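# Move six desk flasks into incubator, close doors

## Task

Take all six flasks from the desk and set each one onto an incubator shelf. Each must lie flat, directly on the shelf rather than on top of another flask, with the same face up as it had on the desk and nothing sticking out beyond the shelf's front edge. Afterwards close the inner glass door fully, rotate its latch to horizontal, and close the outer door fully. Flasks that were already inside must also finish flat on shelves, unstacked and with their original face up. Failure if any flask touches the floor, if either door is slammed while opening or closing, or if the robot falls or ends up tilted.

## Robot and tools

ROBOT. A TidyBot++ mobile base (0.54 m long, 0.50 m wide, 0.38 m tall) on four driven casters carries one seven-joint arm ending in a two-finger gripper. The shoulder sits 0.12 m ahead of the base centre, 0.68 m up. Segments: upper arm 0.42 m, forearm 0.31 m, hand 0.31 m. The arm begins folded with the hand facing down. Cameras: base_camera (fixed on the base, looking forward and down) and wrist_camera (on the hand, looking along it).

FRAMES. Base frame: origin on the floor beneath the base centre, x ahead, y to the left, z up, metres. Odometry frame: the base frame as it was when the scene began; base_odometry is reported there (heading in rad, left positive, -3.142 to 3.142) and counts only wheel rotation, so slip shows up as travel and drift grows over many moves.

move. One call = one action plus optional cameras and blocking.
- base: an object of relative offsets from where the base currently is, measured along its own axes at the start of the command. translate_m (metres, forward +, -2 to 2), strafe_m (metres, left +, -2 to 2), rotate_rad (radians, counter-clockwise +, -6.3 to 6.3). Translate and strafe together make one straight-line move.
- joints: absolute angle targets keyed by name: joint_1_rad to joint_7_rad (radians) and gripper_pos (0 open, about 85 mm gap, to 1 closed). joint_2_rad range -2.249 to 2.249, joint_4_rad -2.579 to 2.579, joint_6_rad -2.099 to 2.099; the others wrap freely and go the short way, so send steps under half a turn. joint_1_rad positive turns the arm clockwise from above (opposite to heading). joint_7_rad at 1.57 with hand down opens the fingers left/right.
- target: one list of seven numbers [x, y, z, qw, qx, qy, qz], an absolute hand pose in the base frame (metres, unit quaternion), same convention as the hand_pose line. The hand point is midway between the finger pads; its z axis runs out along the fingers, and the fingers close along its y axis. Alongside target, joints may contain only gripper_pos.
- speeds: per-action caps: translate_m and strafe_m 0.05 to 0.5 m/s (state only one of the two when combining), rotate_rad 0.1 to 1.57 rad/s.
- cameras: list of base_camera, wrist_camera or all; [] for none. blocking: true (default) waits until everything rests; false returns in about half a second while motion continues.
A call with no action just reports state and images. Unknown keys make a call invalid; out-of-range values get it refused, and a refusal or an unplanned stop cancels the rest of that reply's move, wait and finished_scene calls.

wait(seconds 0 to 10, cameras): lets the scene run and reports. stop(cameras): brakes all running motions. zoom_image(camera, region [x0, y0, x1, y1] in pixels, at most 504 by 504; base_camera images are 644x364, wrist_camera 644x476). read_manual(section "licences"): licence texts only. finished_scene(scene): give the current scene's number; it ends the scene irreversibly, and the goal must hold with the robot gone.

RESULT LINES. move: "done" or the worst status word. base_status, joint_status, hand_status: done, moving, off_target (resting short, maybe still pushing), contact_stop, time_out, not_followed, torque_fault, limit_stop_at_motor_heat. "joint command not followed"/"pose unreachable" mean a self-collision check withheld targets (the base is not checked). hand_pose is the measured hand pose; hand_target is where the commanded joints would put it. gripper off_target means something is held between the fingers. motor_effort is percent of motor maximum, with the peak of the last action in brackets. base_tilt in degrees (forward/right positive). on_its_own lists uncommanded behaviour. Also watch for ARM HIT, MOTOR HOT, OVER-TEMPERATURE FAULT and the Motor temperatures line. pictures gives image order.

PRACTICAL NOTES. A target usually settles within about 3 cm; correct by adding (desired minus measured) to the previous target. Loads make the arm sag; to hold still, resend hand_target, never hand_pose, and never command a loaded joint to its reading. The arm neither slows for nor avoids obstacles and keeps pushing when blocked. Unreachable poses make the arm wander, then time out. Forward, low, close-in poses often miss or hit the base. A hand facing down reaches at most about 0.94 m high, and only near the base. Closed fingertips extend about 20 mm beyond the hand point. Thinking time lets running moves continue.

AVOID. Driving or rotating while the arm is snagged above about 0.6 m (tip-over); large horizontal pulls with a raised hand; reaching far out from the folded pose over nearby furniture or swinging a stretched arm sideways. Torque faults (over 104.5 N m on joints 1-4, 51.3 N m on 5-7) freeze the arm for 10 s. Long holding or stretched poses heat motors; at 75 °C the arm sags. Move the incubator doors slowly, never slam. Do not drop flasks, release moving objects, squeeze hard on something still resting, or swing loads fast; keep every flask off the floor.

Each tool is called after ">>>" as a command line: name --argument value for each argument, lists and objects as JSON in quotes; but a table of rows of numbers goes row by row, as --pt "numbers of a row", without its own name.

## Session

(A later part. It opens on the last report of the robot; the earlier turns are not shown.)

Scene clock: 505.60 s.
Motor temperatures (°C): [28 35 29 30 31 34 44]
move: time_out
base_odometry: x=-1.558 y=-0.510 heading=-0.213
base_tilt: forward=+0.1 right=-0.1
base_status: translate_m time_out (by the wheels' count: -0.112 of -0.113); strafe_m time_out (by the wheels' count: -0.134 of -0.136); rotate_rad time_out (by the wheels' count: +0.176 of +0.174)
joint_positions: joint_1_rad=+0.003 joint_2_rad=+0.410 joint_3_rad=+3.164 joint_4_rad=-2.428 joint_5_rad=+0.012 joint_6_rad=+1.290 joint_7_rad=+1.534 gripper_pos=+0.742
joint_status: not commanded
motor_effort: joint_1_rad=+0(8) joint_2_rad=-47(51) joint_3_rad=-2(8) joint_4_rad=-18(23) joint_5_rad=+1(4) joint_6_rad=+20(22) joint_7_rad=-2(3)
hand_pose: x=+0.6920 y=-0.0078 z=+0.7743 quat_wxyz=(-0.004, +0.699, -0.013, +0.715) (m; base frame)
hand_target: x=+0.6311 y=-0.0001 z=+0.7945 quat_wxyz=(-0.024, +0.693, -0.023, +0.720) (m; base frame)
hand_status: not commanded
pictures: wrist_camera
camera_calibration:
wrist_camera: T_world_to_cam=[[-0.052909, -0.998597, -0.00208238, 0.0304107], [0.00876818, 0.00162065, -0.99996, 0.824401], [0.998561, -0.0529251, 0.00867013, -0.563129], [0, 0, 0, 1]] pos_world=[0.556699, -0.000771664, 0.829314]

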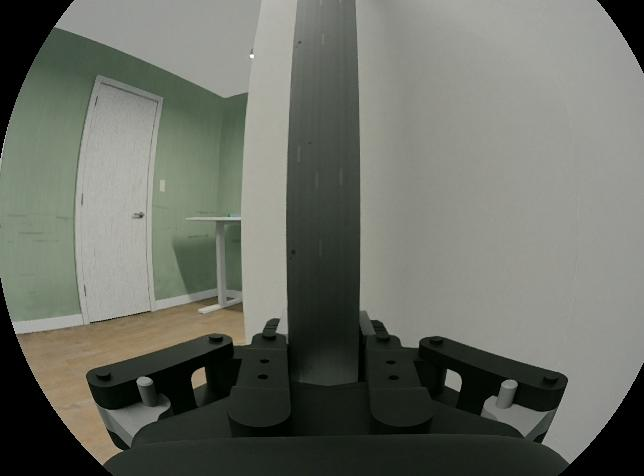

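>>> move --base '{"translate_m": 0.058}' --speeds '{"translate_m": 0.1}' --cameras '[]'

>>> move --joints '{"gripper_pos": 0.2}' --cameras '["wrist_camera"]'

Scene clock: 512.63 s.
Motor temperatures (°C): [28 36 29 30 31 34 44]
move: done
base_odometry: x=-1.501 y=-0.522 heading=-0.213
base_tilt: forward=+0.0 right=-0.2
base_status: done
joint_positions: joint_1_rad=+0.003 joint_2_rad=+0.299 joint_3_rad=+3.162 joint_4_rad=-2.587 joint_5_rad=+0.012 joint_6_rad=+1.292 joint_7_rad=+1.534 gripper_pos=+0.742
joint_status: not commanded
motor_effort: joint_1_rad=+1(4) joint_2_rad=-21(48) joint_3_rad=+0(4) joint_4_rad=+10(18) joint_5_rad=-1(4) joint_6_rad=+9(21) joint_7_rad=-4(5)
hand_pose: x=+0.6337 y=-0.0061 z=+0.7725 quat_wxyz=(-0.006, +0.715, -0.014, +0.699) (m; base frame)
hand_target: x=+0.6311 y=-0.0001 z=+0.7945 quat_wxyz=(-0.024, +0.693, -0.023, +0.720) (m; base frame)
hand_status: not commanded
pictures: none
No camera images: "cameras" was empty.

Scene clock: 513.50 s.
Motor temperatures (°C): [28 36 29 30 31 34 44]
move: done
base_odometry: x=-1.501 y=-0.522 heading=-0.213
base_tilt: forward=+0.1 right=-0.2
base_status: not commanded
joint_positions: joint_1_rad=+0.003 joint_2_rad=+0.299 joint_3_rad=+3.162 joint_4_rad=-2.587 joint_5_rad=+0.012 joint_6_rad=+1.292 joint_7_rad=+1.531 gripper_pos=+0.200
joint_status: all done
motor_effort: joint_1_rad=+0(1) joint_2_rad=-21(22) joint_3_rad=+0(1) joint_4_rad=+9(10) joint_5_rad=-1(1) joint_6_rad=+9(9) joint_7_rad=-1(4)
hand_pose: x=+0.6337 y=-0.0061 z=+0.7725 quat_wxyz=(-0.007, +0.715, -0.015, +0.699) (m; base frame)
hand_target: x=+0.6311 y=-0.0001 z=+0.7945 quat_wxyz=(-0.024, +0.693, -0.023, +0.720) (m; base frame)
hand_status: not commanded
pictures: wrist_camera
camera_calibration:
wrist_camera: T_world_to_cam=[[-0.0524329, -0.998605, -0.00630715, 0.0319273], [-0.0363473, 0.00822004, -0.999305, 0.851068], [0.997963, -0.0521673, -0.0367275, -0.469291], [0, 0, 0, 1]] pos_world=[0.500943, 0.000405246, 0.833442]

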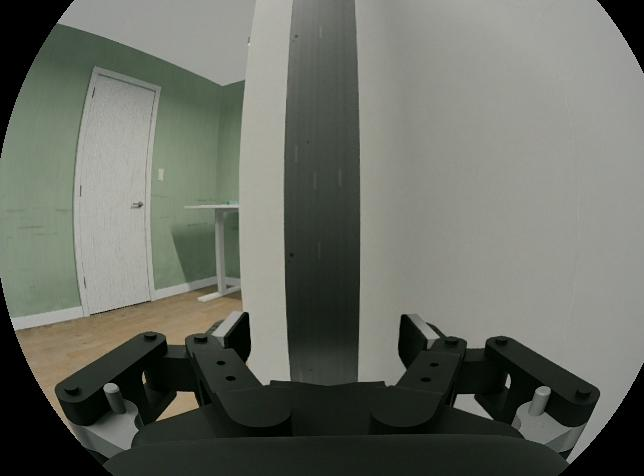

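>>> move --base '{"translate_m": -0.3}' --joints '{"gripper_pos": 0.0}' --cameras '["wrist_camera"]'

>>> move --base '{"translate_m": 0.615, "strafe_m": 0.895, "rotate_rad": -1.927}' --cameras '[]'

>>> move --base '{"strafe_m": 1.2}' --cameras '["wrist_camera", "base_camera"]'

Scene clock: 558.63 s.
Motor temperatures (°C): [28 36 29 30 31 34 43]
move: done
base_odometry: x=-1.794 y=-0.459 heading=-0.213
base_tilt: forward=+0.0 right=-0.2
base_status: done
joint_positions: joint_1_rad=+0.003 joint_2_rad=+0.295 joint_3_rad=+3.162 joint_4_rad=-2.588 joint_5_rad=+0.012 joint_6_rad=+1.292 joint_7_rad=+1.531 gripper_pos=+0.000
joint_status: all done
motor_effort: joint_1_rad=+0(1) joint_2_rad=-21(23) joint_3_rad=+0(1) joint_4_rad=+9(10) joint_5_rad=+0(1) joint_6_rad=+9(9) joint_7_rad=+0(1)
hand_pose: x=+0.6333 y=-0.0061 z=+0.7742 quat_wxyz=(-0.007, +0.714, -0.015, +0.700) (m; base frame)
hand_target: x=+0.6311 y=-0.0001 z=+0.7945 quat_wxyz=(-0.024, +0.693, -0.023, +0.720) (m; base frame)
hand_status: not commanded
pictures: wrist_camera
camera_calibration:
wrist_camera: T_world_to_cam=[[-0.052411, -0.998605, -0.00647586, 0.0320332], [-0.0330438, 0.00821543, -0.99942, 0.850781], [0.998079, -0.0521666, -0.0334283, -0.471446], [0, 0, 0, 1]] pos_world=[0.500332, 0.00040526, 0.834735]

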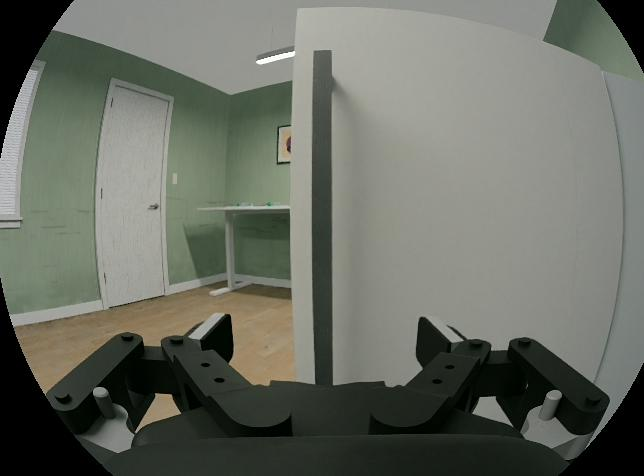

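Scene clock: 562.30 s.
Motor temperatures (°C): [28 36 29 30 31 34 43]
move: done
base_odometry: x=-1.004 y=+0.286 heading=-2.141
base_tilt: forward=+0.0 right=-0.2
base_status: done
joint_positions: joint_1_rad=+0.003 joint_2_rad=+0.294 joint_3_rad=+3.161 joint_4_rad=-2.588 joint_5_rad=+0.012 joint_6_rad=+1.292 joint_7_rad=+1.531 gripper_pos=+0.000
joint_status: not commanded
motor_effort: joint_1_rad=+0(2) joint_2_rad=-21(24) joint_3_rad=+0(2) joint_4_rad=+9(11) joint_5_rad=+0(2) joint_6_rad=+9(10) joint_7_rad=+0(1)
hand_pose: x=+0.6332 y=-0.0057 z=+0.7749 quat_wxyz=(-0.007, +0.713, -0.015, +0.700) (m; base frame)
hand_target: x=+0.6311 y=-0.0001 z=+0.7945 quat_wxyz=(-0.024, +0.693, -0.023, +0.720) (m; base frame)
hand_status: not commanded
pictures: none
No camera images: "cameras" was empty.

Scene clock: 565.70 s.
Motor temperatures (°C): [28 36 29 30 31 34 43]
move: done
base_odometry: x=+0.007 y=-0.361 heading=-2.140
base_tilt: forward=+0.0 right=-0.2
base_status: done
joint_positions: joint_1_rad=+0.003 joint_2_rad=+0.294 joint_3_rad=+3.161 joint_4_rad=-2.588 joint_5_rad=+0.012 joint_6_rad=+1.292 joint_7_rad=+1.531 gripper_pos=+0.000
joint_status: not commanded
motor_effort: joint_1_rad=-1(4) joint_2_rad=-21(22) joint_3_rad=+0(2) joint_4_rad=+9(9) joint_5_rad=+0(2) joint_6_rad=+9(9) joint_7_rad=+0(1)
hand_pose: x=+0.6332 y=-0.0053 z=+0.7749 quat_wxyz=(-0.007, +0.713, -0.014, +0.700) (m; base frame)
hand_target: x=+0.6311 y=-0.0001 z=+0.7945 quat_wxyz=(-0.024, +0.693, -0.023, +0.720) (m; base frame)
hand_status: not commanded
pictures: base_camera, wrist_camera
camera_calibration:
wrist_camera: T_world_to_cam=[[-0.0508148, -0.998683, -0.00709016, 0.0322351], [-0.0316287, 0.00870502, -0.999462, 0.850696], [0.998207, -0.0505632, -0.0320294, -0.472422], [0, 0, 0, 1]] pos_world=[0.50012, 0.00090016, 0.835335]

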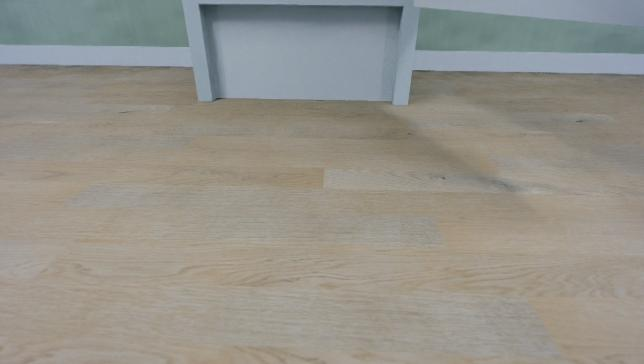

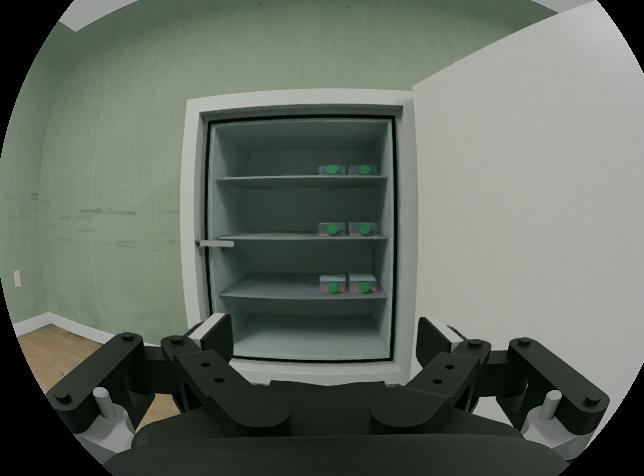

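>>> zoom_image --camera "wrist_camera" --region '[180, 80, 430, 390]'

>>> zoom_image --camera "wrist_camera" --region '[180, 210, 300, 270]'

Scaled by 1.626.

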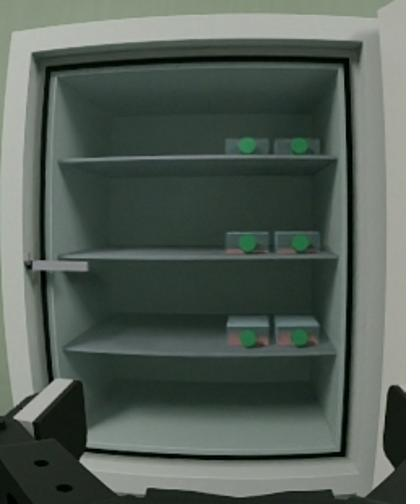

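Scaled by 4.200.

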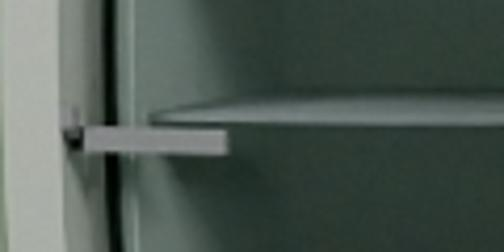

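>>> move --base '{"translate_m": 0.42, "strafe_m": 0.28}' --cameras '["wrist_camera"]'

>>> zoom_image --camera "wrist_camera" --region '[200, 120, 400, 320]'

Scene clock: 684.77 s.
Motor temperatures (°C): [28 35 29 30 31 34 43]
move: done
base_odometry: x=+0.016 y=-0.866 heading=-2.140
base_tilt: forward=+0.0 right=-0.2
base_status: done
joint_positions: joint_1_rad=+0.003 joint_2_rad=+0.294 joint_3_rad=+3.160 joint_4_rad=-2.588 joint_5_rad=+0.012 joint_6_rad=+1.292 joint_7_rad=+1.531 gripper_pos=+0.000
joint_status: not commanded
motor_effort: joint_1_rad=+0(2) joint_2_rad=-21(23) joint_3_rad=+0(1) joint_4_rad=+9(10) joint_5_rad=+0(1) joint_6_rad=+9(9) joint_7_rad=+0(1)
hand_pose: x=+0.6332 y=-0.0053 z=+0.7749 quat_wxyz=(-0.008, +0.713, -0.014, +0.700) (m; base frame)
hand_target: x=+0.6311 y=-0.0001 z=+0.7945 quat_wxyz=(-0.024, +0.693, -0.023, +0.720) (m; base frame)
hand_status: not commanded
pictures: wrist_camera
camera_calibration:
wrist_camera: T_world_to_cam=[[-0.050715, -0.998688, -0.00709248, 0.0322868], [-0.0316296, 0.00870418, -0.999462, 0.850695], [0.998212, -0.0504634, -0.0320295, -0.472419], [0, 0, 0, 1]] pos_world=[0.500119, 0.000999945, 0.835335]

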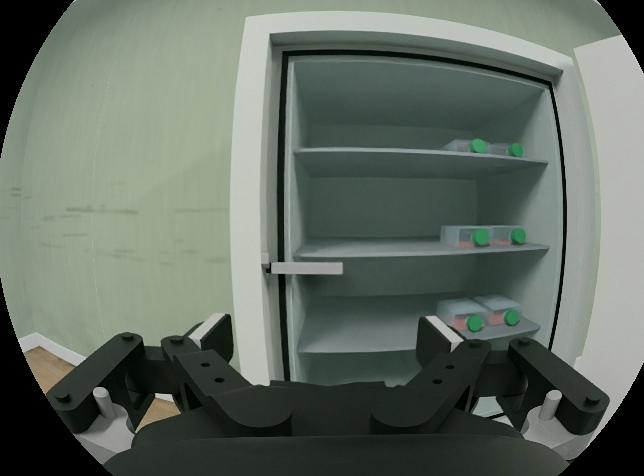

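Scaled by 2.520.

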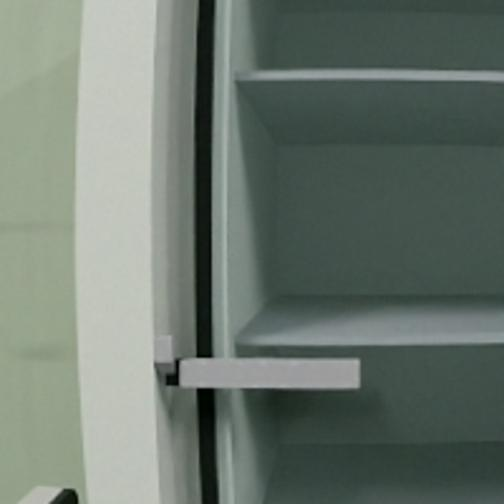

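>>> zoom_image --camera "wrist_camera" --region '[250, 240, 350, 300]'

>>> move --base '{"translate_m": 0.22, "strafe_m": 0.02}' --cameras '["wrist_camera"]'

>>> zoom_image --camera "wrist_camera" --region '[180, 240, 400, 380]'

Scaled by 5.040.

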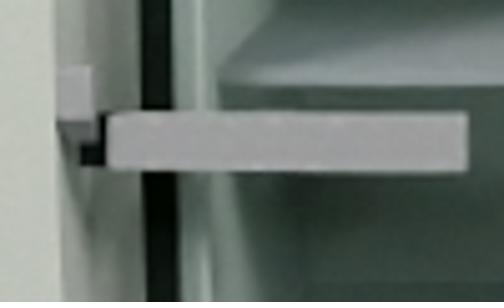

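Scene clock: 694.67 s.
Motor temperatures (°C): [28 35 29 30 31 34 43]
move: done
base_odometry: x=-0.085 y=-1.062 heading=-2.139
base_tilt: forward=+0.0 right=-0.2
base_status: done
joint_positions: joint_1_rad=+0.003 joint_2_rad=+0.294 joint_3_rad=+3.160 joint_4_rad=-2.588 joint_5_rad=+0.012 joint_6_rad=+1.292 joint_7_rad=+1.531 gripper_pos=+0.000
joint_status: not commanded
motor_effort: joint_1_rad=+0(1) joint_2_rad=-21(25) joint_3_rad=+0(1) joint_4_rad=+9(10) joint_5_rad=+0(1) joint_6_rad=+9(9) joint_7_rad=+0(1)
hand_pose: x=+0.6332 y=-0.0053 z=+0.7747 quat_wxyz=(-0.008, +0.714, -0.014, +0.700) (m; base frame)
hand_target: x=+0.6311 y=-0.0001 z=+0.7945 quat_wxyz=(-0.024, +0.693, -0.023, +0.720) (m; base frame)
hand_status: not commanded
pictures: wrist_camera
camera_calibration:
wrist_camera: T_world_to_cam=[[-0.0507167, -0.998688, -0.00707219, 0.0322744], [-0.03193, 0.00869911, -0.999452, 0.850641], [0.998203, -0.0504631, -0.0323293, -0.472272], [0, 0, 0, 1]] pos_world=[0.50022, 0.00099996, 0.835135]

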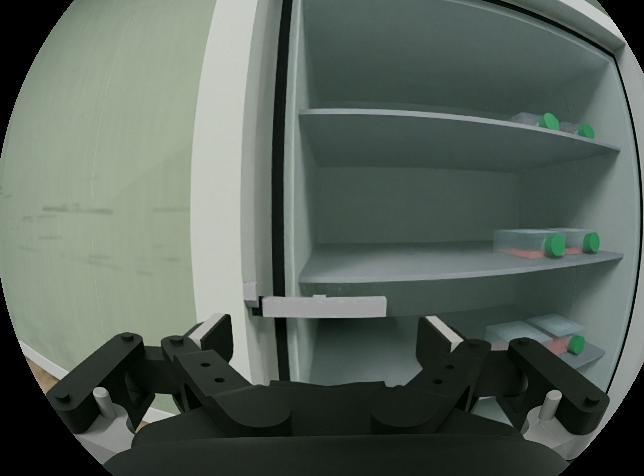

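Scaled by 2.291.

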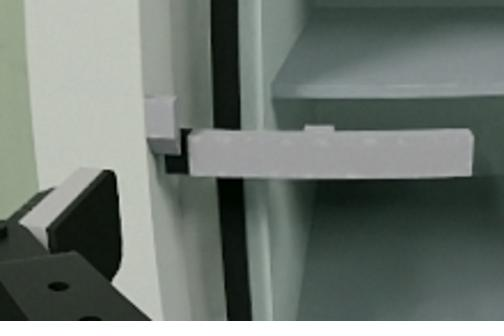

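>>> move --base '{"translate_m": 0.05, "strafe_m": 0.07}' --target '[0.64, 0.0, 0.72, 0.0, 0.7071, 0.0, 0.7071]' --cameras '["wrist_camera"]'

>>> zoom_image --camera "wrist_camera" --region '[220, 200, 420, 320]'

Scene clock: 753.07 s.
Motor temperatures (°C): [28 35 29 30 31 34 43]
move: off_target
base_odometry: x=-0.053 y=-1.142 heading=-2.139
base_tilt: forward=+0.0 right=-0.2
base_status: done
joint_positions: joint_1_rad=+0.001 joint_2_rad=+0.575 joint_3_rad=+3.160 joint_4_rad=-2.588 joint_5_rad=+0.012 joint_6_rad=+1.559 joint_7_rad=+1.531 gripper_pos=+0.000
joint_status: not commanded
motor_effort: joint_1_rad=+0(2) joint_2_rad=-26(28) joint_3_rad=+0(1) joint_4_rad=+4(10) joint_5_rad=-1(2) joint_6_rad=+9(10) joint_7_rad=+0(1)
hand_pose: x=+0.6526 y=-0.0035 z=+0.7101 quat_wxyz=(-0.009, +0.719, -0.012, +0.695) (m; base frame)
hand_target: x=+0.6520 y=+0.0000 z=+0.7315 quat_wxyz=(+0.000, +0.693, +0.000, +0.721) (m; base frame)
hand_status: off_target (0.016 m and 2.6 deg from the pose sent, 0.055 m and 2.2 deg at the start; a joint's target at an end of its range on 33 of 33 steps)
pictures: wrist_camera
camera_calibration:
wrist_camera: T_world_to_cam=[[-0.0462633, -0.998917, -0.00501519, 0.0301397], [-0.046345, 0.00716151, -0.9989, 0.795709], [0.997854, -0.04598, -0.0466261, -0.483112], [0, 0, 0, 1]] pos_world=[0.520347, 0.00219512, 0.772459]

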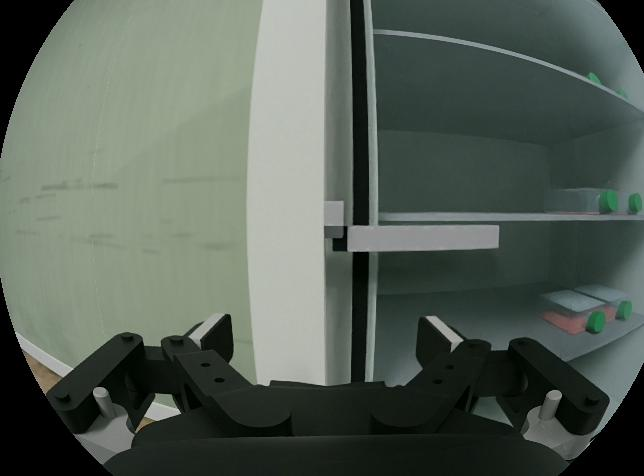

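Scaled by 2.520.

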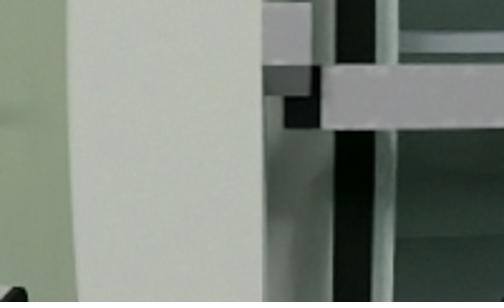

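>>> zoom_image --camera "wrist_camera" --region '[315, 190, 375, 260]'

>>> move --base '{"translate_m": 0.06, "strafe_m": 0.0}' --cameras '["wrist_camera"]'

>>> zoom_image --camera "wrist_camera" --region '[300, 190, 400, 280]'

Scaled by 7.200.

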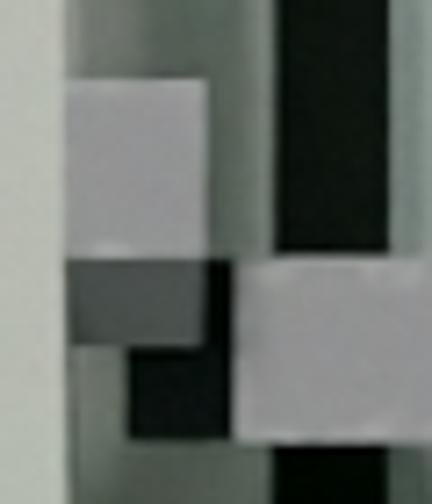

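Scene clock: 768.07 s.
Motor temperatures (°C): [28 35 29 30 31 34 43]
move: done
base_odometry: x=-0.086 y=-1.193 heading=-2.139
base_tilt: forward=+0.0 right=-0.2
base_status: done
joint_positions: joint_1_rad=+0.001 joint_2_rad=+0.581 joint_3_rad=+3.160 joint_4_rad=-2.587 joint_5_rad=+0.012 joint_6_rad=+1.562 joint_7_rad=+1.531 gripper_pos=+0.000
joint_status: not commanded
motor_effort: joint_1_rad=+0(1) joint_2_rad=-26(28) joint_3_rad=+0(1) joint_4_rad=+4(6) joint_5_rad=+0(1) joint_6_rad=+9(10) joint_7_rad=-1(1)
hand_pose: x=+0.6528 y=-0.0035 z=+0.7083 quat_wxyz=(-0.009, +0.719, -0.012, +0.695) (m; base frame)
hand_target: x=+0.6520 y=+0.0000 z=+0.7315 quat_wxyz=(+0.000, +0.693, +0.000, +0.721) (m; base frame)
hand_status: not commanded
pictures: wrist_camera
camera_calibration:
wrist_camera: T_world_to_cam=[[-0.0462688, -0.998917, -0.00493607, 0.0300923], [-0.0480436, 0.00716092, -0.99882, 0.794955], [0.997773, -0.045977, -0.0483229, -0.482242], [0, 0, 0, 1]] pos_world=[0.520753, 0.00219512, 0.770862]

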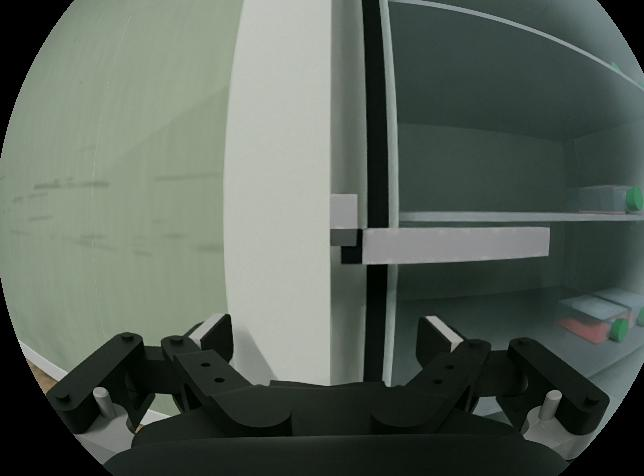

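Scaled by 5.040.

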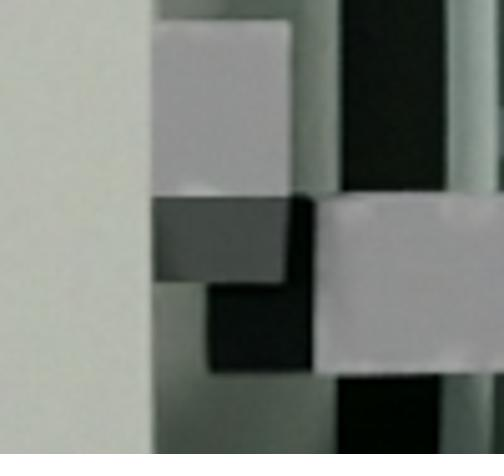

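>>> move --base '{"translate_m": -0.116, "strafe_m": -0.08}' --cameras '[]'

>>> move --target '[0.70, 0.0, 0.765, -0.5, 0.5, -0.5, 0.5]' --cameras '["wrist_camera"]'

Scene clock: 829.63 s.
Motor temperatures (°C): [28 35 29 30 31 34 43]
move: done
base_odometry: x=-0.091 y=-1.052 heading=-2.139
base_tilt: forward=+0.0 right=-0.2
base_status: done
joint_positions: joint_1_rad=+0.001 joint_2_rad=+0.581 joint_3_rad=+3.160 joint_4_rad=-2.587 joint_5_rad=+0.012 joint_6_rad=+1.563 joint_7_rad=+1.531 gripper_pos=+0.000
joint_status: not commanded
motor_effort: joint_1_rad=+0(2) joint_2_rad=-26(27) joint_3_rad=+0(1) joint_4_rad=+4(6) joint_5_rad=+0(1) joint_6_rad=+9(9) joint_7_rad=+0(1)
hand_pose: x=+0.6528 y=-0.0034 z=+0.7085 quat_wxyz=(-0.009, +0.719, -0.012, +0.695) (m; base frame)
hand_target: x=+0.6520 y=+0.0000 z=+0.7315 quat_wxyz=(+0.000, +0.693, +0.000, +0.721) (m; base frame)
hand_status: not commanded
pictures: none
No camera images: "cameras" was empty.

Scene clock: 831.80 s.
Motor temperatures (°C): [28 35 29 30 31 34 43]
move: done
base_odometry: x=-0.091 y=-1.052 heading=-2.139
base_tilt: forward=+0.0 right=-0.2
base_status: not commanded
joint_positions: joint_1_rad=+0.241 joint_2_rad=+0.485 joint_3_rad=+2.828 joint_4_rad=-2.418 joint_5_rad=+0.012 joint_6_rad=+1.348 joint_7_rad=+0.223 gripper_pos=+0.000
joint_status: not commanded
motor_effort: joint_1_rad=+0(1) joint_2_rad=-27(28) joint_3_rad=-2(3) joint_4_rad=+9(9) joint_5_rad=+1(1) joint_6_rad=+9(10) joint_7_rad=+0(1)
hand_pose: x=+0.6957 y=+0.0153 z=+0.7668 quat_wxyz=(-0.500, +0.520, -0.459, +0.519) (m; base frame)
hand_target: x=+0.7000 y=+0.0000 z=+0.7650 quat_wxyz=(-0.500, +0.500, -0.500, +0.500) (m; base frame)
hand_status: done (0.016 m and 5.7 deg from the pose sent, 0.074 m and 88.3 deg at the start)
pictures: wrist_camera
camera_calibration:
wrist_camera: T_world_to_cam=[[0.000542818, -0.104304, -0.994545, 0.763741], [-0.0535394, 0.993116, -0.104183, 0.158059], [0.998566, 0.0533039, -0.00504527, -0.556598], [0, 0, 0, 1]] pos_world=[0.563848, -0.0476411, 0.773234]

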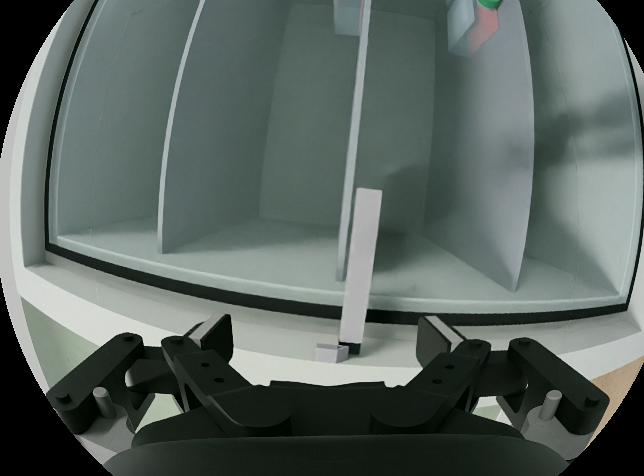

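>>> move --joints '{"joint_1_rad": 0.0, "joint_2_rad": 0.475, "joint_3_rad": 3.15, "joint_4_rad": -2.435, "joint_5_rad": 0.0, "joint_6_rad": 1.339, "joint_7_rad": 0.0}' --cameras '["wrist_camera"]'

Scene clock: 873.07 s.
Motor temperatures (°C): [28 36 29 30 30 34 43]
move: done
base_odometry: x=-0.091 y=-1.052 heading=-2.139
base_tilt: forward=+0.1 right=-0.2
base_status: not commanded
joint_positions: joint_1_rad=+0.023 joint_2_rad=+0.485 joint_3_rad=+3.130 joint_4_rad=-2.418 joint_5_rad=+0.012 joint_6_rad=+1.346 joint_7_rad=+0.065 gripper_pos=+0.000
joint_status: all done
motor_effort: joint_1_rad=+0(1) joint_2_rad=-28(29) joint_3_rad=+0(4) joint_4_rad=+9(10) joint_5_rad=+0(2) joint_6_rad=+9(10) joint_7_rad=+0(1)
hand_pose: x=+0.7006 y=-0.0028 z=+0.7531 quat_wxyz=(-0.487, +0.511, -0.481, +0.519) (m; base frame)
hand_target: x=+0.6950 y=-0.0027 z=+0.7499 quat_wxyz=(-0.497, +0.499, -0.501, +0.503) (m; base frame)
hand_status: not commanded
pictures: wrist_camera
camera_calibration:
wrist_camera: T_world_to_cam=[[-0.0270602, -0.0855557, -0.995966, 0.768664], [-0.0107937, 0.996298, -0.0852909, 0.130672], [0.999576, 0.00844218, -0.0278835, -0.544158], [0, 0, 0, 1]] pos_world=[0.566137, -0.0598309, 0.761536]

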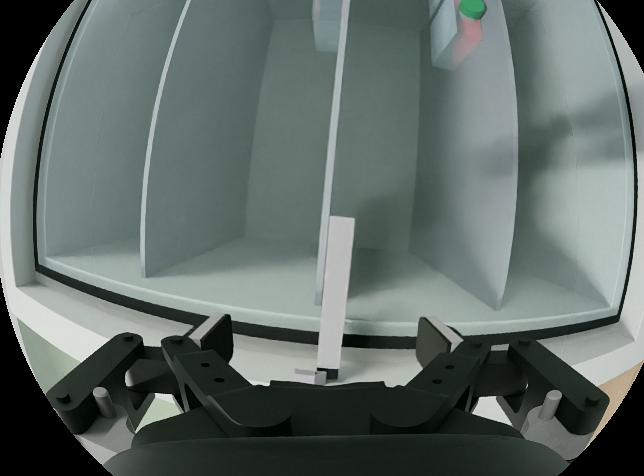

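>>> move --joints '{"joint_1_rad": -0.02, "joint_2_rad": 0.492, "joint_3_rad": 3.16, "joint_4_rad": -2.435, "joint_5_rad": 0.0, "joint_6_rad": 1.339, "joint_7_rad": -0.09}' --cameras '["wrist_camera"]'

Scene clock: 909.03 s.
Motor temperatures (°C): [28 36 29 30 30 34 42]
move: done
base_odometry: x=-0.091 y=-1.052 heading=-2.139
base_tilt: forward=+0.0 right=-0.2
base_status: not commanded
joint_positions: joint_1_rad=+0.000 joint_2_rad=+0.490 joint_3_rad=+3.144 joint_4_rad=-2.418 joint_5_rad=+0.012 joint_6_rad=+1.346 joint_7_rad=-0.038 gripper_pos=+0.000
joint_status: all done
motor_effort: joint_1_rad=+0(1) joint_2_rad=-28(28) joint_3_rad=+0(1) joint_4_rad=+9(9) joint_5_rad=-1(1) joint_6_rad=+9(10) joint_7_rad=+0(1)
hand_pose: x=+0.7011 y=+0.0040 z=+0.7499 quat_wxyz=(-0.513, +0.492, -0.504, +0.491) (m; base frame)
hand_target: x=+0.6961 y=+0.0040 z=+0.7401 quat_wxyz=(-0.516, +0.484, -0.523, +0.474) (m; base frame)
hand_status: not commanded
pictures: wrist_camera
camera_calibration:
wrist_camera: T_world_to_cam=[[-0.0324002, 0.0108902, -0.999416, 0.771996], [-0.02307, 0.999666, 0.0116408, 0.0596333], [0.999209, 0.0234337, -0.0321382, -0.541443], [0, 0, 0, 1]] pos_world=[0.567403, -0.0553326, 0.753449]

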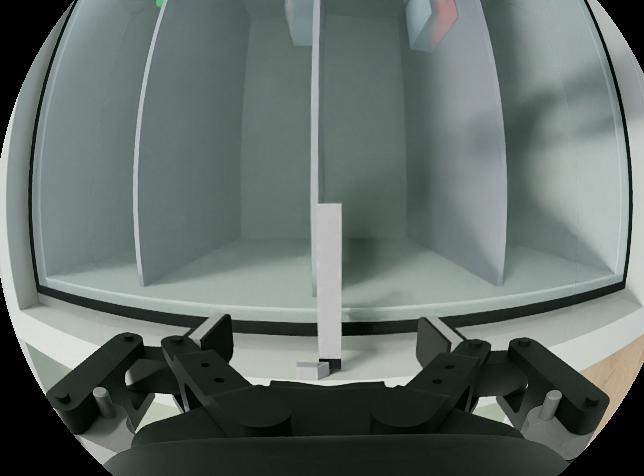

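>>> move --base '{"translate_m": 0.075, "strafe_m": -0.004}' --speeds '{"translate_m": 0.1}' --cameras '["wrist_camera"]'

Scene clock: 923.30 s.
Motor temperatures (°C): [28 36 29 30 30 34 42]
move: done
base_odometry: x=-0.135 y=-1.113 heading=-2.139
base_tilt: forward=+0.0 right=-0.2
base_status: done
joint_positions: joint_1_rad=+0.000 joint_2_rad=+0.492 joint_3_rad=+3.144 joint_4_rad=-2.422 joint_5_rad=+0.012 joint_6_rad=+1.346 joint_7_rad=-0.038 gripper_pos=+0.000
joint_status: not commanded
motor_effort: joint_1_rad=+0(1) joint_2_rad=-27(29) joint_3_rad=+0(1) joint_4_rad=+9(10) joint_5_rad=+0(1) joint_6_rad=+9(10) joint_7_rad=+0(1)
hand_pose: x=+0.7001 y=+0.0043 z=+0.7475 quat_wxyz=(-0.512, +0.493, -0.505, +0.490) (m; base frame)
hand_target: x=+0.6961 y=+0.0040 z=+0.7401 quat_wxyz=(-0.516, +0.484, -0.523, +0.474) (m; base frame)
hand_status: not commanded
pictures: wrist_camera
camera_calibration:
wrist_camera: T_world_to_cam=[[-0.0378079, 0.0109953, -0.999225, 0.773202], [-0.0235025, 0.999653, 0.0118893, 0.0593921], [0.999009, 0.0239338, -0.0375363, -0.536433], [0, 0, 0, 1]] pos_world=[0.56653, -0.0550342, 0.751761]

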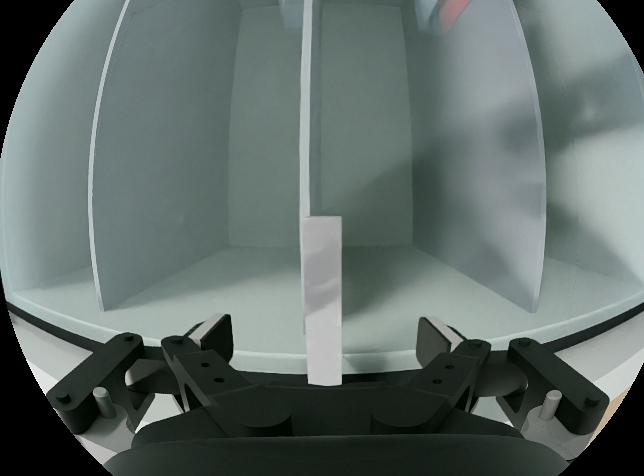

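>>> move --base '{"translate_m": 0.02, "strafe_m": 0.0}' --speeds '{"translate_m": 0.1}' --cameras '["wrist_camera"]'

>>> zoom_image --camera "wrist_camera" --region '[200, 180, 450, 400]'

Scene clock: 941.40 s.
Motor temperatures (°C): [28 35 29 30 30 34 42]
move: done
base_odometry: x=-0.146 y=-1.130 heading=-2.139
base_tilt: forward=+0.0 right=-0.2
base_status: done
joint_positions: joint_1_rad=+0.000 joint_2_rad=+0.497 joint_3_rad=+3.144 joint_4_rad=-2.424 joint_5_rad=+0.012 joint_6_rad=+1.346 joint_7_rad=-0.038 gripper_pos=+0.000
joint_status: not commanded
motor_effort: joint_1_rad=-1(1) joint_2_rad=-28(30) joint_3_rad=+0(1) joint_4_rad=+8(10) joint_5_rad=-1(1) joint_6_rad=+9(10) joint_7_rad=+0(1)
hand_pose: x=+0.6996 y=+0.0043 z=+0.7436 quat_wxyz=(-0.510, +0.495, -0.507, +0.488) (m; base frame)
hand_target: x=+0.6961 y=+0.0040 z=+0.7401 quat_wxyz=(-0.516, +0.484, -0.523, +0.474) (m; base frame)
hand_status: not commanded
pictures: wrist_camera
camera_calibration:
wrist_camera: T_world_to_cam=[[-0.0453076, 0.0109857, -0.998913, 0.77441], [-0.0234129, 0.999653, 0.0120558, 0.0592365], [0.998699, 0.0239337, -0.0450347, -0.530183], [0, 0, 0, 1]] pos_world=[0.565966, -0.0550342, 0.748977]

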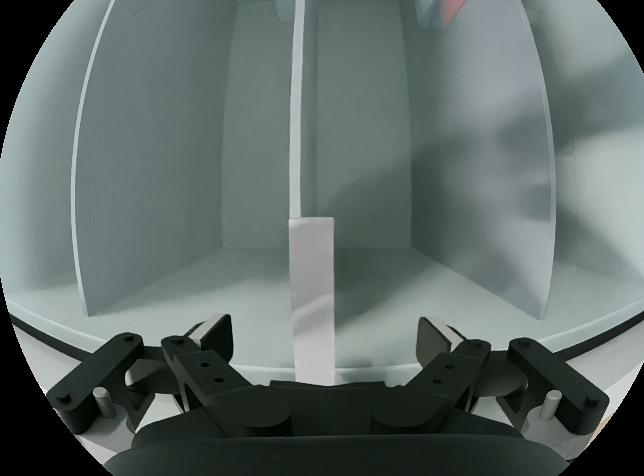

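Scaled by 2.016.

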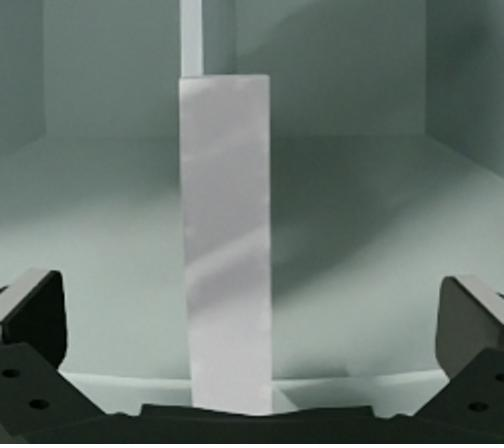

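>>> move --base '{"translate_m": 0.016, "strafe_m": 0.0}' --speeds '{"translate_m": 0.1}' --cameras '[]'

>>> move --joints '{"gripper_pos": 0.85}' --cameras '["wrist_camera"]'

Scene clock: 958.93 s.
Motor temperatures (°C): [28 35 29 30 30 34 42]
move: done
base_odometry: x=-0.155 y=-1.144 heading=-2.140
base_tilt: forward=+0.0 right=-0.2
base_status: done
joint_positions: joint_1_rad=+0.000 joint_2_rad=+0.496 joint_3_rad=+3.144 joint_4_rad=-2.432 joint_5_rad=+0.012 joint_6_rad=+1.346 joint_7_rad=-0.038 gripper_pos=+0.000
joint_status: not commanded
motor_effort: joint_1_rad=+0(1) joint_2_rad=-27(28) joint_3_rad=+0(1) joint_4_rad=+9(15) joint_5_rad=-1(1) joint_6_rad=+9(9) joint_7_rad=+0(1)
hand_pose: x=+0.6970 y=+0.0043 z=+0.7413 quat_wxyz=(-0.508, +0.497, -0.509, +0.486) (m; base frame)
hand_target: x=+0.6961 y=+0.0040 z=+0.7401 quat_wxyz=(-0.516, +0.484, -0.523, +0.474) (m; base frame)
hand_status: not commanded
pictures: none
No camera images: "cameras" was empty.

Scene clock: 959.97 s.
Motor temperatures (°C): [28 35 29 30 30 34 42]
move: done
base_odometry: x=-0.154 y=-1.143 heading=-2.140
base_tilt: forward=+0.0 right=-0.2
base_status: not commanded
joint_positions: joint_1_rad=-0.001 joint_2_rad=+0.464 joint_3_rad=+3.144 joint_4_rad=-2.465 joint_5_rad=+0.012 joint_6_rad=+1.347 joint_7_rad=-0.038 gripper_pos=+0.837
joint_status: all done
motor_effort: joint_1_rad=+0(1) joint_2_rad=-18(26) joint_3_rad=+0(1) joint_4_rad=+15(18) joint_5_rad=-1(2) joint_6_rad=+4(8) joint_7_rad=-2(2)
hand_pose: x=+0.6848 y=+0.0045 z=+0.7474 quat_wxyz=(-0.508, +0.497, -0.509, +0.486) (m; base frame)
hand_target: x=+0.6961 y=+0.0040 z=+0.7401 quat_wxyz=(-0.516, +0.484, -0.523, +0.474) (m; base frame)
hand_status: not commanded
pictures: wrist_camera
camera_calibration:
wrist_camera: T_world_to_cam=[[-0.0522076, 0.0108651, -0.998577, 0.781999], [-0.0236343, 0.999647, 0.0121124, 0.0588155], [0.998357, 0.024233, -0.0519324, -0.509922], [0, 0, 0, 1]] pos_world=[0.5513, -0.0549343, 0.753692]

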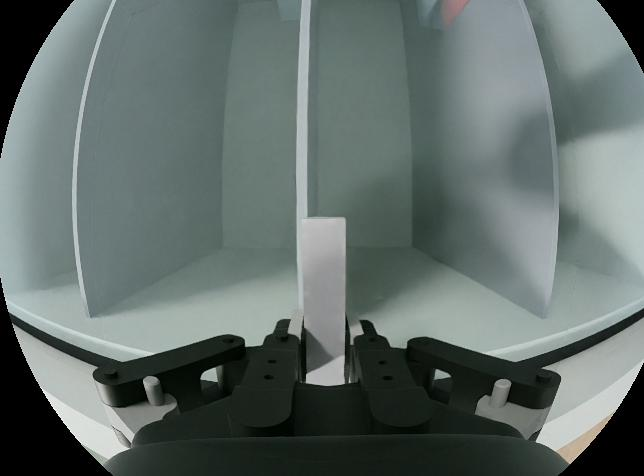

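>>> move --base '{"translate_m": -0.012}' --speeds '{"translate_m": 0.1}' --cameras '[]'

>>> move --joints '{"joint_7_rad": 0.45}' --cameras '["wrist_camera"]'

Scene clock: 971.90 s.
Motor temperatures (°C): [28 35 29 30 30 34 42]
move: done
base_odometry: x=-0.148 y=-1.133 heading=-2.140
base_tilt: forward=+0.0 right=-0.2
base_status: done
joint_positions: joint_1_rad=-0.001 joint_2_rad=+0.480 joint_3_rad=+3.144 joint_4_rad=-2.439 joint_5_rad=+0.012 joint_6_rad=+1.347 joint_7_rad=-0.038 gripper_pos=+0.837
joint_status: not commanded
motor_effort: joint_1_rad=+0(1) joint_2_rad=-22(26) joint_3_rad=+0(1) joint_4_rad=+9(15) joint_5_rad=-1(2) joint_6_rad=+7(10) joint_7_rad=-2(3)
hand_pose: x=+0.6940 y=+0.0044 z=+0.7478 quat_wxyz=(-0.511, +0.494, -0.506, +0.488) (m; base frame)
hand_target: x=+0.6961 y=+0.0040 z=+0.7401 quat_wxyz=(-0.516, +0.484, -0.523, +0.474) (m; base frame)
hand_status: not commanded
pictures: none
No camera images: "cameras" was empty.

Scene clock: 973.13 s.
Motor temperatures (°C): [28 35 29 30 30 34 42]
move: done
base_odometry: x=-0.148 y=-1.133 heading=-2.140
base_tilt: forward=+0.1 right=-0.2
base_status: not commanded
joint_positions: joint_1_rad=-0.002 joint_2_rad=+0.479 joint_3_rad=+3.144 joint_4_rad=-2.435 joint_5_rad=+0.012 joint_6_rad=+1.347 joint_7_rad=+0.390 gripper_pos=+0.837
joint_status: all done
motor_effort: joint_1_rad=+0(1) joint_2_rad=-21(25) joint_3_rad=+1(1) joint_4_rad=+6(9) joint_5_rad=-1(2) joint_6_rad=+6(8) joint_7_rad=+1(3)
hand_pose: x=+0.6951 y=+0.0049 z=+0.7498 quat_wxyz=(-0.396, +0.590, -0.388, +0.587) (m; base frame)
hand_target: x=+0.6961 y=+0.0040 z=+0.7401 quat_wxyz=(-0.371, +0.606, -0.375, +0.595) (m; base frame)
hand_status: not commanded
pictures: wrist_camera
camera_calibration:
wrist_camera: T_world_to_cam=[[-0.0336395, -0.405228, -0.913596, 0.710297], [-0.0223665, 0.91419, -0.404668, 0.370602], [0.999184, 0.00682112, -0.0398164, -0.529656], [0, 0, 0, 1]] pos_world=[0.561407, -0.0473559, 0.777807]

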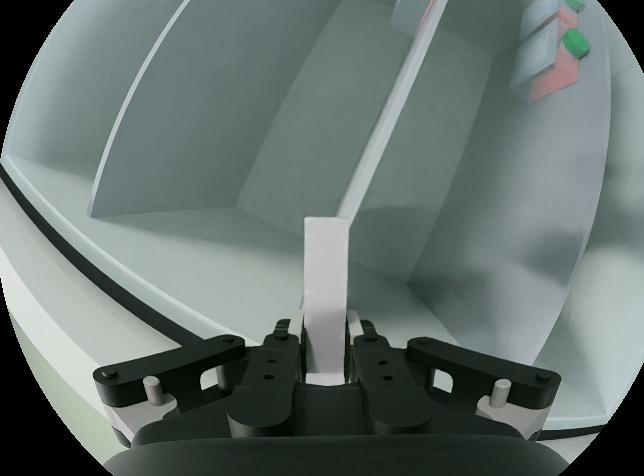

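>>> move --joints '{"joint_7_rad": 1.1}' --cameras '[]'

>>> move --joints '{"joint_7_rad": 1.57}' --cameras '["wrist_camera"]'

Scene clock: 980.80 s.
Motor temperatures (°C): [28 35 29 30 30 34 42]
move: done
base_odometry: x=-0.148 y=-1.133 heading=-2.140
base_tilt: forward=+0.1 right=-0.2
base_status: not commanded
joint_positions: joint_1_rad=-0.006 joint_2_rad=+0.475 joint_3_rad=+3.144 joint_4_rad=-2.435 joint_5_rad=+0.012 joint_6_rad=+1.347 joint_7_rad=+1.034 gripper_pos=+0.837
joint_status: all done
motor_effort: joint_1_rad=+1(2) joint_2_rad=-19(21) joint_3_rad=+1(1) joint_4_rad=+6(6) joint_5_rad=+0(1) joint_6_rad=+5(6) joint_7_rad=+2(3)
hand_pose: x=+0.6948 y=+0.0072 z=+0.7522 quat_wxyz=(-0.192, +0.681, -0.180, +0.683) (m; base frame)
hand_target: x=+0.6961 y=+0.0040 z=+0.7401 quat_wxyz=(-0.162, +0.694, -0.162, +0.682) (m; base frame)
hand_status: not commanded
pictures: none
No camera images: "cameras" was empty.

Scene clock: 982.03 s.
Motor temperatures (°C): [28 35 29 30 30 34 42]
move: done
base_odometry: x=-0.148 y=-1.133 heading=-2.140
base_tilt: forward=+0.0 right=-0.2
base_status: not commanded
joint_positions: joint_1_rad=-0.011 joint_2_rad=+0.474 joint_3_rad=+3.144 joint_4_rad=-2.435 joint_5_rad=+0.012 joint_6_rad=+1.347 joint_7_rad=+1.505 gripper_pos=+0.837
joint_status: all done
motor_effort: joint_1_rad=+2(2) joint_2_rad=-19(20) joint_3_rad=+2(2) joint_4_rad=+5(6) joint_5_rad=-1(2) joint_6_rad=+4(4) joint_7_rad=+0(2)
hand_pose: x=+0.6948 y=+0.0097 z=+0.7530 quat_wxyz=(-0.029, +0.704, -0.015, +0.710) (m; base frame)
hand_target: x=+0.6961 y=+0.0040 z=+0.7401 quat_wxyz=(+0.001, +0.713, +0.004, +0.701) (m; base frame)
hand_status: not commanded
pictures: wrist_camera
camera_calibration:
wrist_camera: T_world_to_cam=[[-0.021015, -0.999029, -0.0387266, 0.0534543], [-0.00513589, 0.0388426, -0.999232, 0.811673], [0.999766, -0.0208, -0.00594718, -0.554928], [0, 0, 0, 1]] pos_world=[0.56009, 0.0103324, 0.80982]

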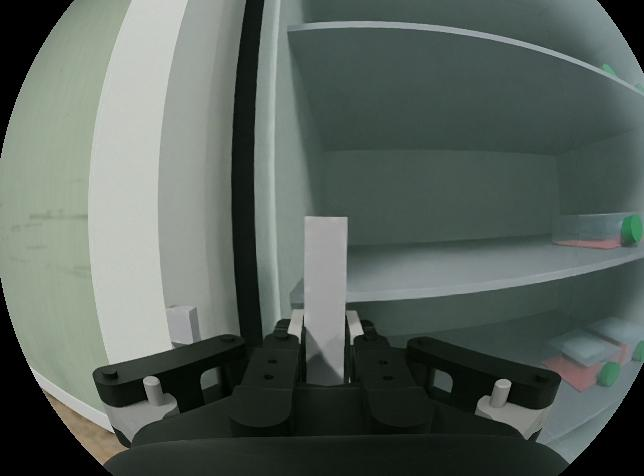

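>>> move --base '{"translate_m": -0.0423, "strafe_m": -0.0648, "rotate_rad": 0.0873}' --speeds '{"translate_m": 0.08, "rotate_rad": 0.1}' --cameras '["wrist_camera"]'

Scene clock: 1049.70 s.
Motor temperatures (°C): [28 35 29 30 30 34 42]
move: done
base_odometry: x=-0.180 y=-1.062 heading=-2.052
base_tilt: forward=+0.0 right=-0.2
base_status: done
joint_positions: joint_1_rad=-0.020 joint_2_rad=+0.474 joint_3_rad=+3.154 joint_4_rad=-2.434 joint_5_rad=+0.011 joint_6_rad=+1.347 joint_7_rad=+1.507 gripper_pos=+0.837
joint_status: not commanded
motor_effort: joint_1_rad=+0(4) joint_2_rad=-23(24) joint_3_rad=+0(3) joint_4_rad=+7(10) joint_5_rad=+1(4) joint_6_rad=+7(8) joint_7_rad=+0(1)
hand_pose: x=+0.6952 y=+0.0102 z=+0.7532 quat_wxyz=(-0.027, +0.704, -0.013, +0.710) (m; base frame)
hand_target: x=+0.6961 y=+0.0040 z=+0.7401 quat_wxyz=(+0.001, +0.713, +0.004, +0.701) (m; base frame)
hand_status: not commanded
pictures: wrist_camera
camera_calibration:
wrist_camera: T_world_to_cam=[[-0.0212056, -0.999232, -0.0329475, 0.0497114], [-0.00434791, 0.0330468, -0.999444, 0.811509], [0.999766, -0.0210506, -0.00504535, -0.555936], [0, 0, 0, 1]] pos_world=[0.560389, 0.0111526, 0.809891]

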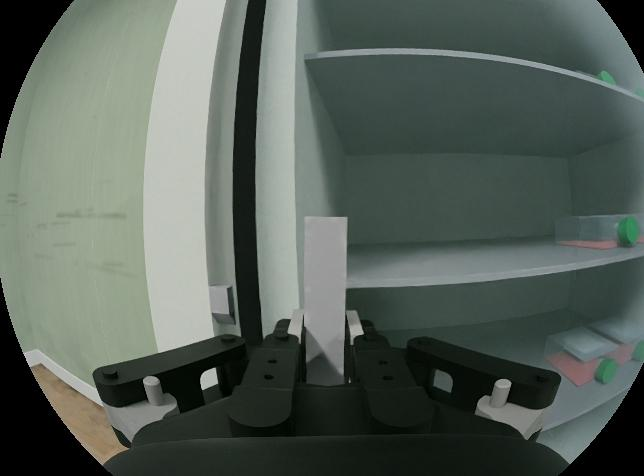

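>>> move --base '{"translate_m": -0.0787, "strafe_m": -0.1328, "rotate_rad": 0.1745}' --speeds '{"translate_m": 0.12, "rotate_rad": 0.14}' --cameras '["wrist_camera"]'

>>> move --base '{"translate_m": -0.0787, "strafe_m": -0.1328, "rotate_rad": 0.1745}' --speeds '{"translate_m": 0.12, "rotate_rad": 0.14}' --cameras '["wrist_camera"]'

Scene clock: 1065.53 s.
Motor temperatures (°C): [28 35 29 30 30 34 42]
move: done
base_odometry: x=-0.261 y=-0.931 heading=-1.876
base_tilt: forward=+0.0 right=-0.2
base_status: done
joint_positions: joint_1_rad=-0.027 joint_2_rad=+0.474 joint_3_rad=+3.154 joint_4_rad=-2.434 joint_5_rad=+0.009 joint_6_rad=+1.347 joint_7_rad=+1.509 gripper_pos=+0.837
joint_status: not commanded
motor_effort: joint_1_rad=+1(6) joint_2_rad=-24(24) joint_3_rad=+1(5) joint_4_rad=+8(10) joint_5_rad=+0(5) joint_6_rad=+7(8) joint_7_rad=+0(1)
hand_pose: x=+0.6952 y=+0.0139 z=+0.7532 quat_wxyz=(-0.028, +0.704, -0.010, +0.710) (m; base frame)
hand_target: x=+0.6961 y=+0.0040 z=+0.7401 quat_wxyz=(+0.001, +0.713, +0.004, +0.701) (m; base frame)
hand_status: not commanded
pictures: wrist_camera
camera_calibration:
wrist_camera: T_world_to_cam=[[-0.015708, -0.999376, -0.031623, 0.0485487], [-0.00434974, 0.0316949, -0.999488, 0.811459], [0.999867, -0.0155624, -0.00484489, -0.556144], [0, 0, 0, 1]] pos_world=[0.560362, 0.0141444, 0.809885]

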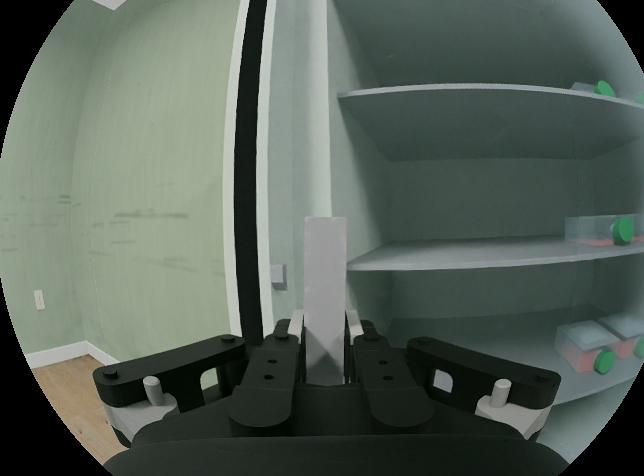

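Scene clock: 1067.40 s.
Motor temperatures (°C): [28 35 29 30 30 34 42]
move: done
base_odometry: x=-0.364 y=-0.816 heading=-1.701
base_tilt: forward=+0.0 right=-0.2
base_status: done
joint_positions: joint_1_rad=-0.031 joint_2_rad=+0.475 joint_3_rad=+3.151 joint_4_rad=-2.433 joint_5_rad=+0.009 joint_6_rad=+1.347 joint_7_rad=+1.510 gripper_pos=+0.837
joint_status: not commanded
motor_effort: joint_1_rad=+1(7) joint_2_rad=-23(25) joint_3_rad=+1(6) joint_4_rad=+8(10) joint_5_rad=+0(5) joint_6_rad=+7(8) joint_7_rad=+0(1)
hand_pose: x=+0.6953 y=+0.0179 z=+0.7532 quat_wxyz=(-0.031, +0.704, -0.008, +0.710) (m; base frame)
hand_target: x=+0.6961 y=+0.0040 z=+0.7401 quat_wxyz=(+0.001, +0.713, +0.004, +0.701) (m; base frame)
hand_status: not commanded
pictures: wrist_camera
camera_calibration:
wrist_camera: T_world_to_cam=[[-0.00860679, -0.999451, -0.0319934, 0.0478515], [-0.00447185, 0.0320328, -0.999477, 0.81142], [0.999953, -0.00845921, -0.00474509, -0.556415], [0, 0, 0, 1]] pos_world=[0.560429, 0.0171264, 0.809886]

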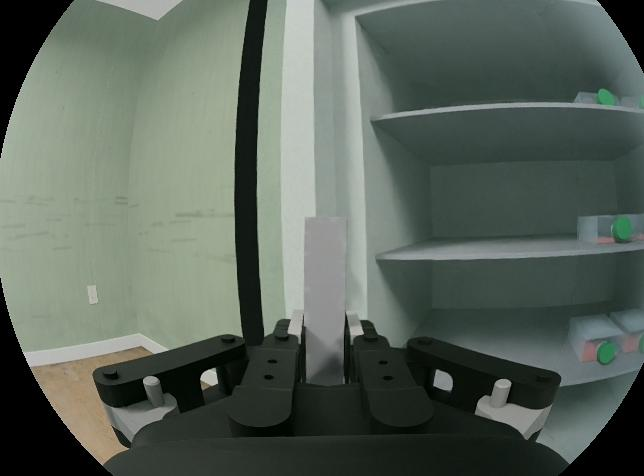

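>>> move --base '{"translate_m": -0.0652, "strafe_m": -0.1023, "rotate_rad": 0.14}' --speeds '{"translate_m": 0.1, "rotate_rad": 0.12}' --cameras '[]'

>>> move --joints '{"gripper_pos": 0.0}' --cameras '["wrist_camera", "base_camera"]'

Scene clock: 1077.27 s.
Motor temperatures (°C): [28 35 29 30 30 34 42]
move: done
base_odometry: x=-0.457 y=-0.738 heading=-1.561
base_tilt: forward=+0.0 right=-0.2
base_status: done
joint_positions: joint_1_rad=-0.032 joint_2_rad=+0.475 joint_3_rad=+3.150 joint_4_rad=-2.433 joint_5_rad=+0.009 joint_6_rad=+1.347 joint_7_rad=+1.510 gripper_pos=+0.837
joint_status: not commanded
motor_effort: joint_1_rad=+1(7) joint_2_rad=-23(25) joint_3_rad=+1(5) joint_4_rad=+8(11) joint_5_rad=+0(5) joint_6_rad=+6(8) joint_7_rad=+0(1)
hand_pose: x=+0.6954 y=+0.0181 z=+0.7532 quat_wxyz=(-0.031, +0.704, -0.008, +0.710) (m; base frame)
hand_target: x=+0.6961 y=+0.0040 z=+0.7401 quat_wxyz=(+0.001, +0.713, +0.004, +0.701) (m; base frame)
hand_status: not commanded
pictures: none
No camera images: "cameras" was empty.

Scene clock: 1078.30 s.
Motor temperatures (°C): [28 35 29 30 30 34 42]
move: done
base_odometry: x=-0.457 y=-0.738 heading=-1.561
base_tilt: forward=+0.0 right=-0.2
base_status: not commanded
joint_positions: joint_1_rad=-0.032 joint_2_rad=+0.490 joint_3_rad=+3.150 joint_4_rad=-2.433 joint_5_rad=+0.009 joint_6_rad=+1.347 joint_7_rad=+1.510 gripper_pos=+0.000
joint_status: all done
motor_effort: joint_1_rad=+0(2) joint_2_rad=-27(28) joint_3_rad=+0(1) joint_4_rad=+8(9) joint_5_rad=-1(2) joint_6_rad=+9(10) joint_7_rad=+0(1)
hand_pose: x=+0.6964 y=+0.0180 z=+0.7446 quat_wxyz=(-0.031, +0.709, -0.008, +0.705) (m; base frame)
hand_target: x=+0.6961 y=+0.0040 z=+0.7401 quat_wxyz=(+0.001, +0.713, +0.004, +0.701) (m; base frame)
hand_status: not commanded
pictures: base_camera, wrist_camera
camera_calibration:
wrist_camera: T_world_to_cam=[[-0.00896621, -0.999474, -0.0311647, 0.047397], [-0.0190729, 0.0313312, -0.999327, 0.81296], [0.999778, -0.00836577, -0.0193438, -0.546569], [0, 0, 0, 1]] pos_world=[0.562378, 0.0173285, 0.803317]

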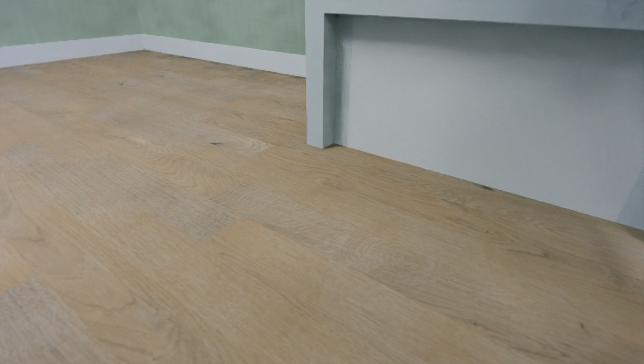

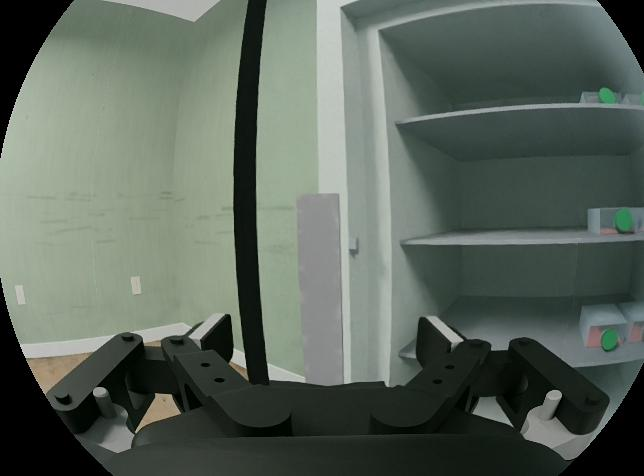

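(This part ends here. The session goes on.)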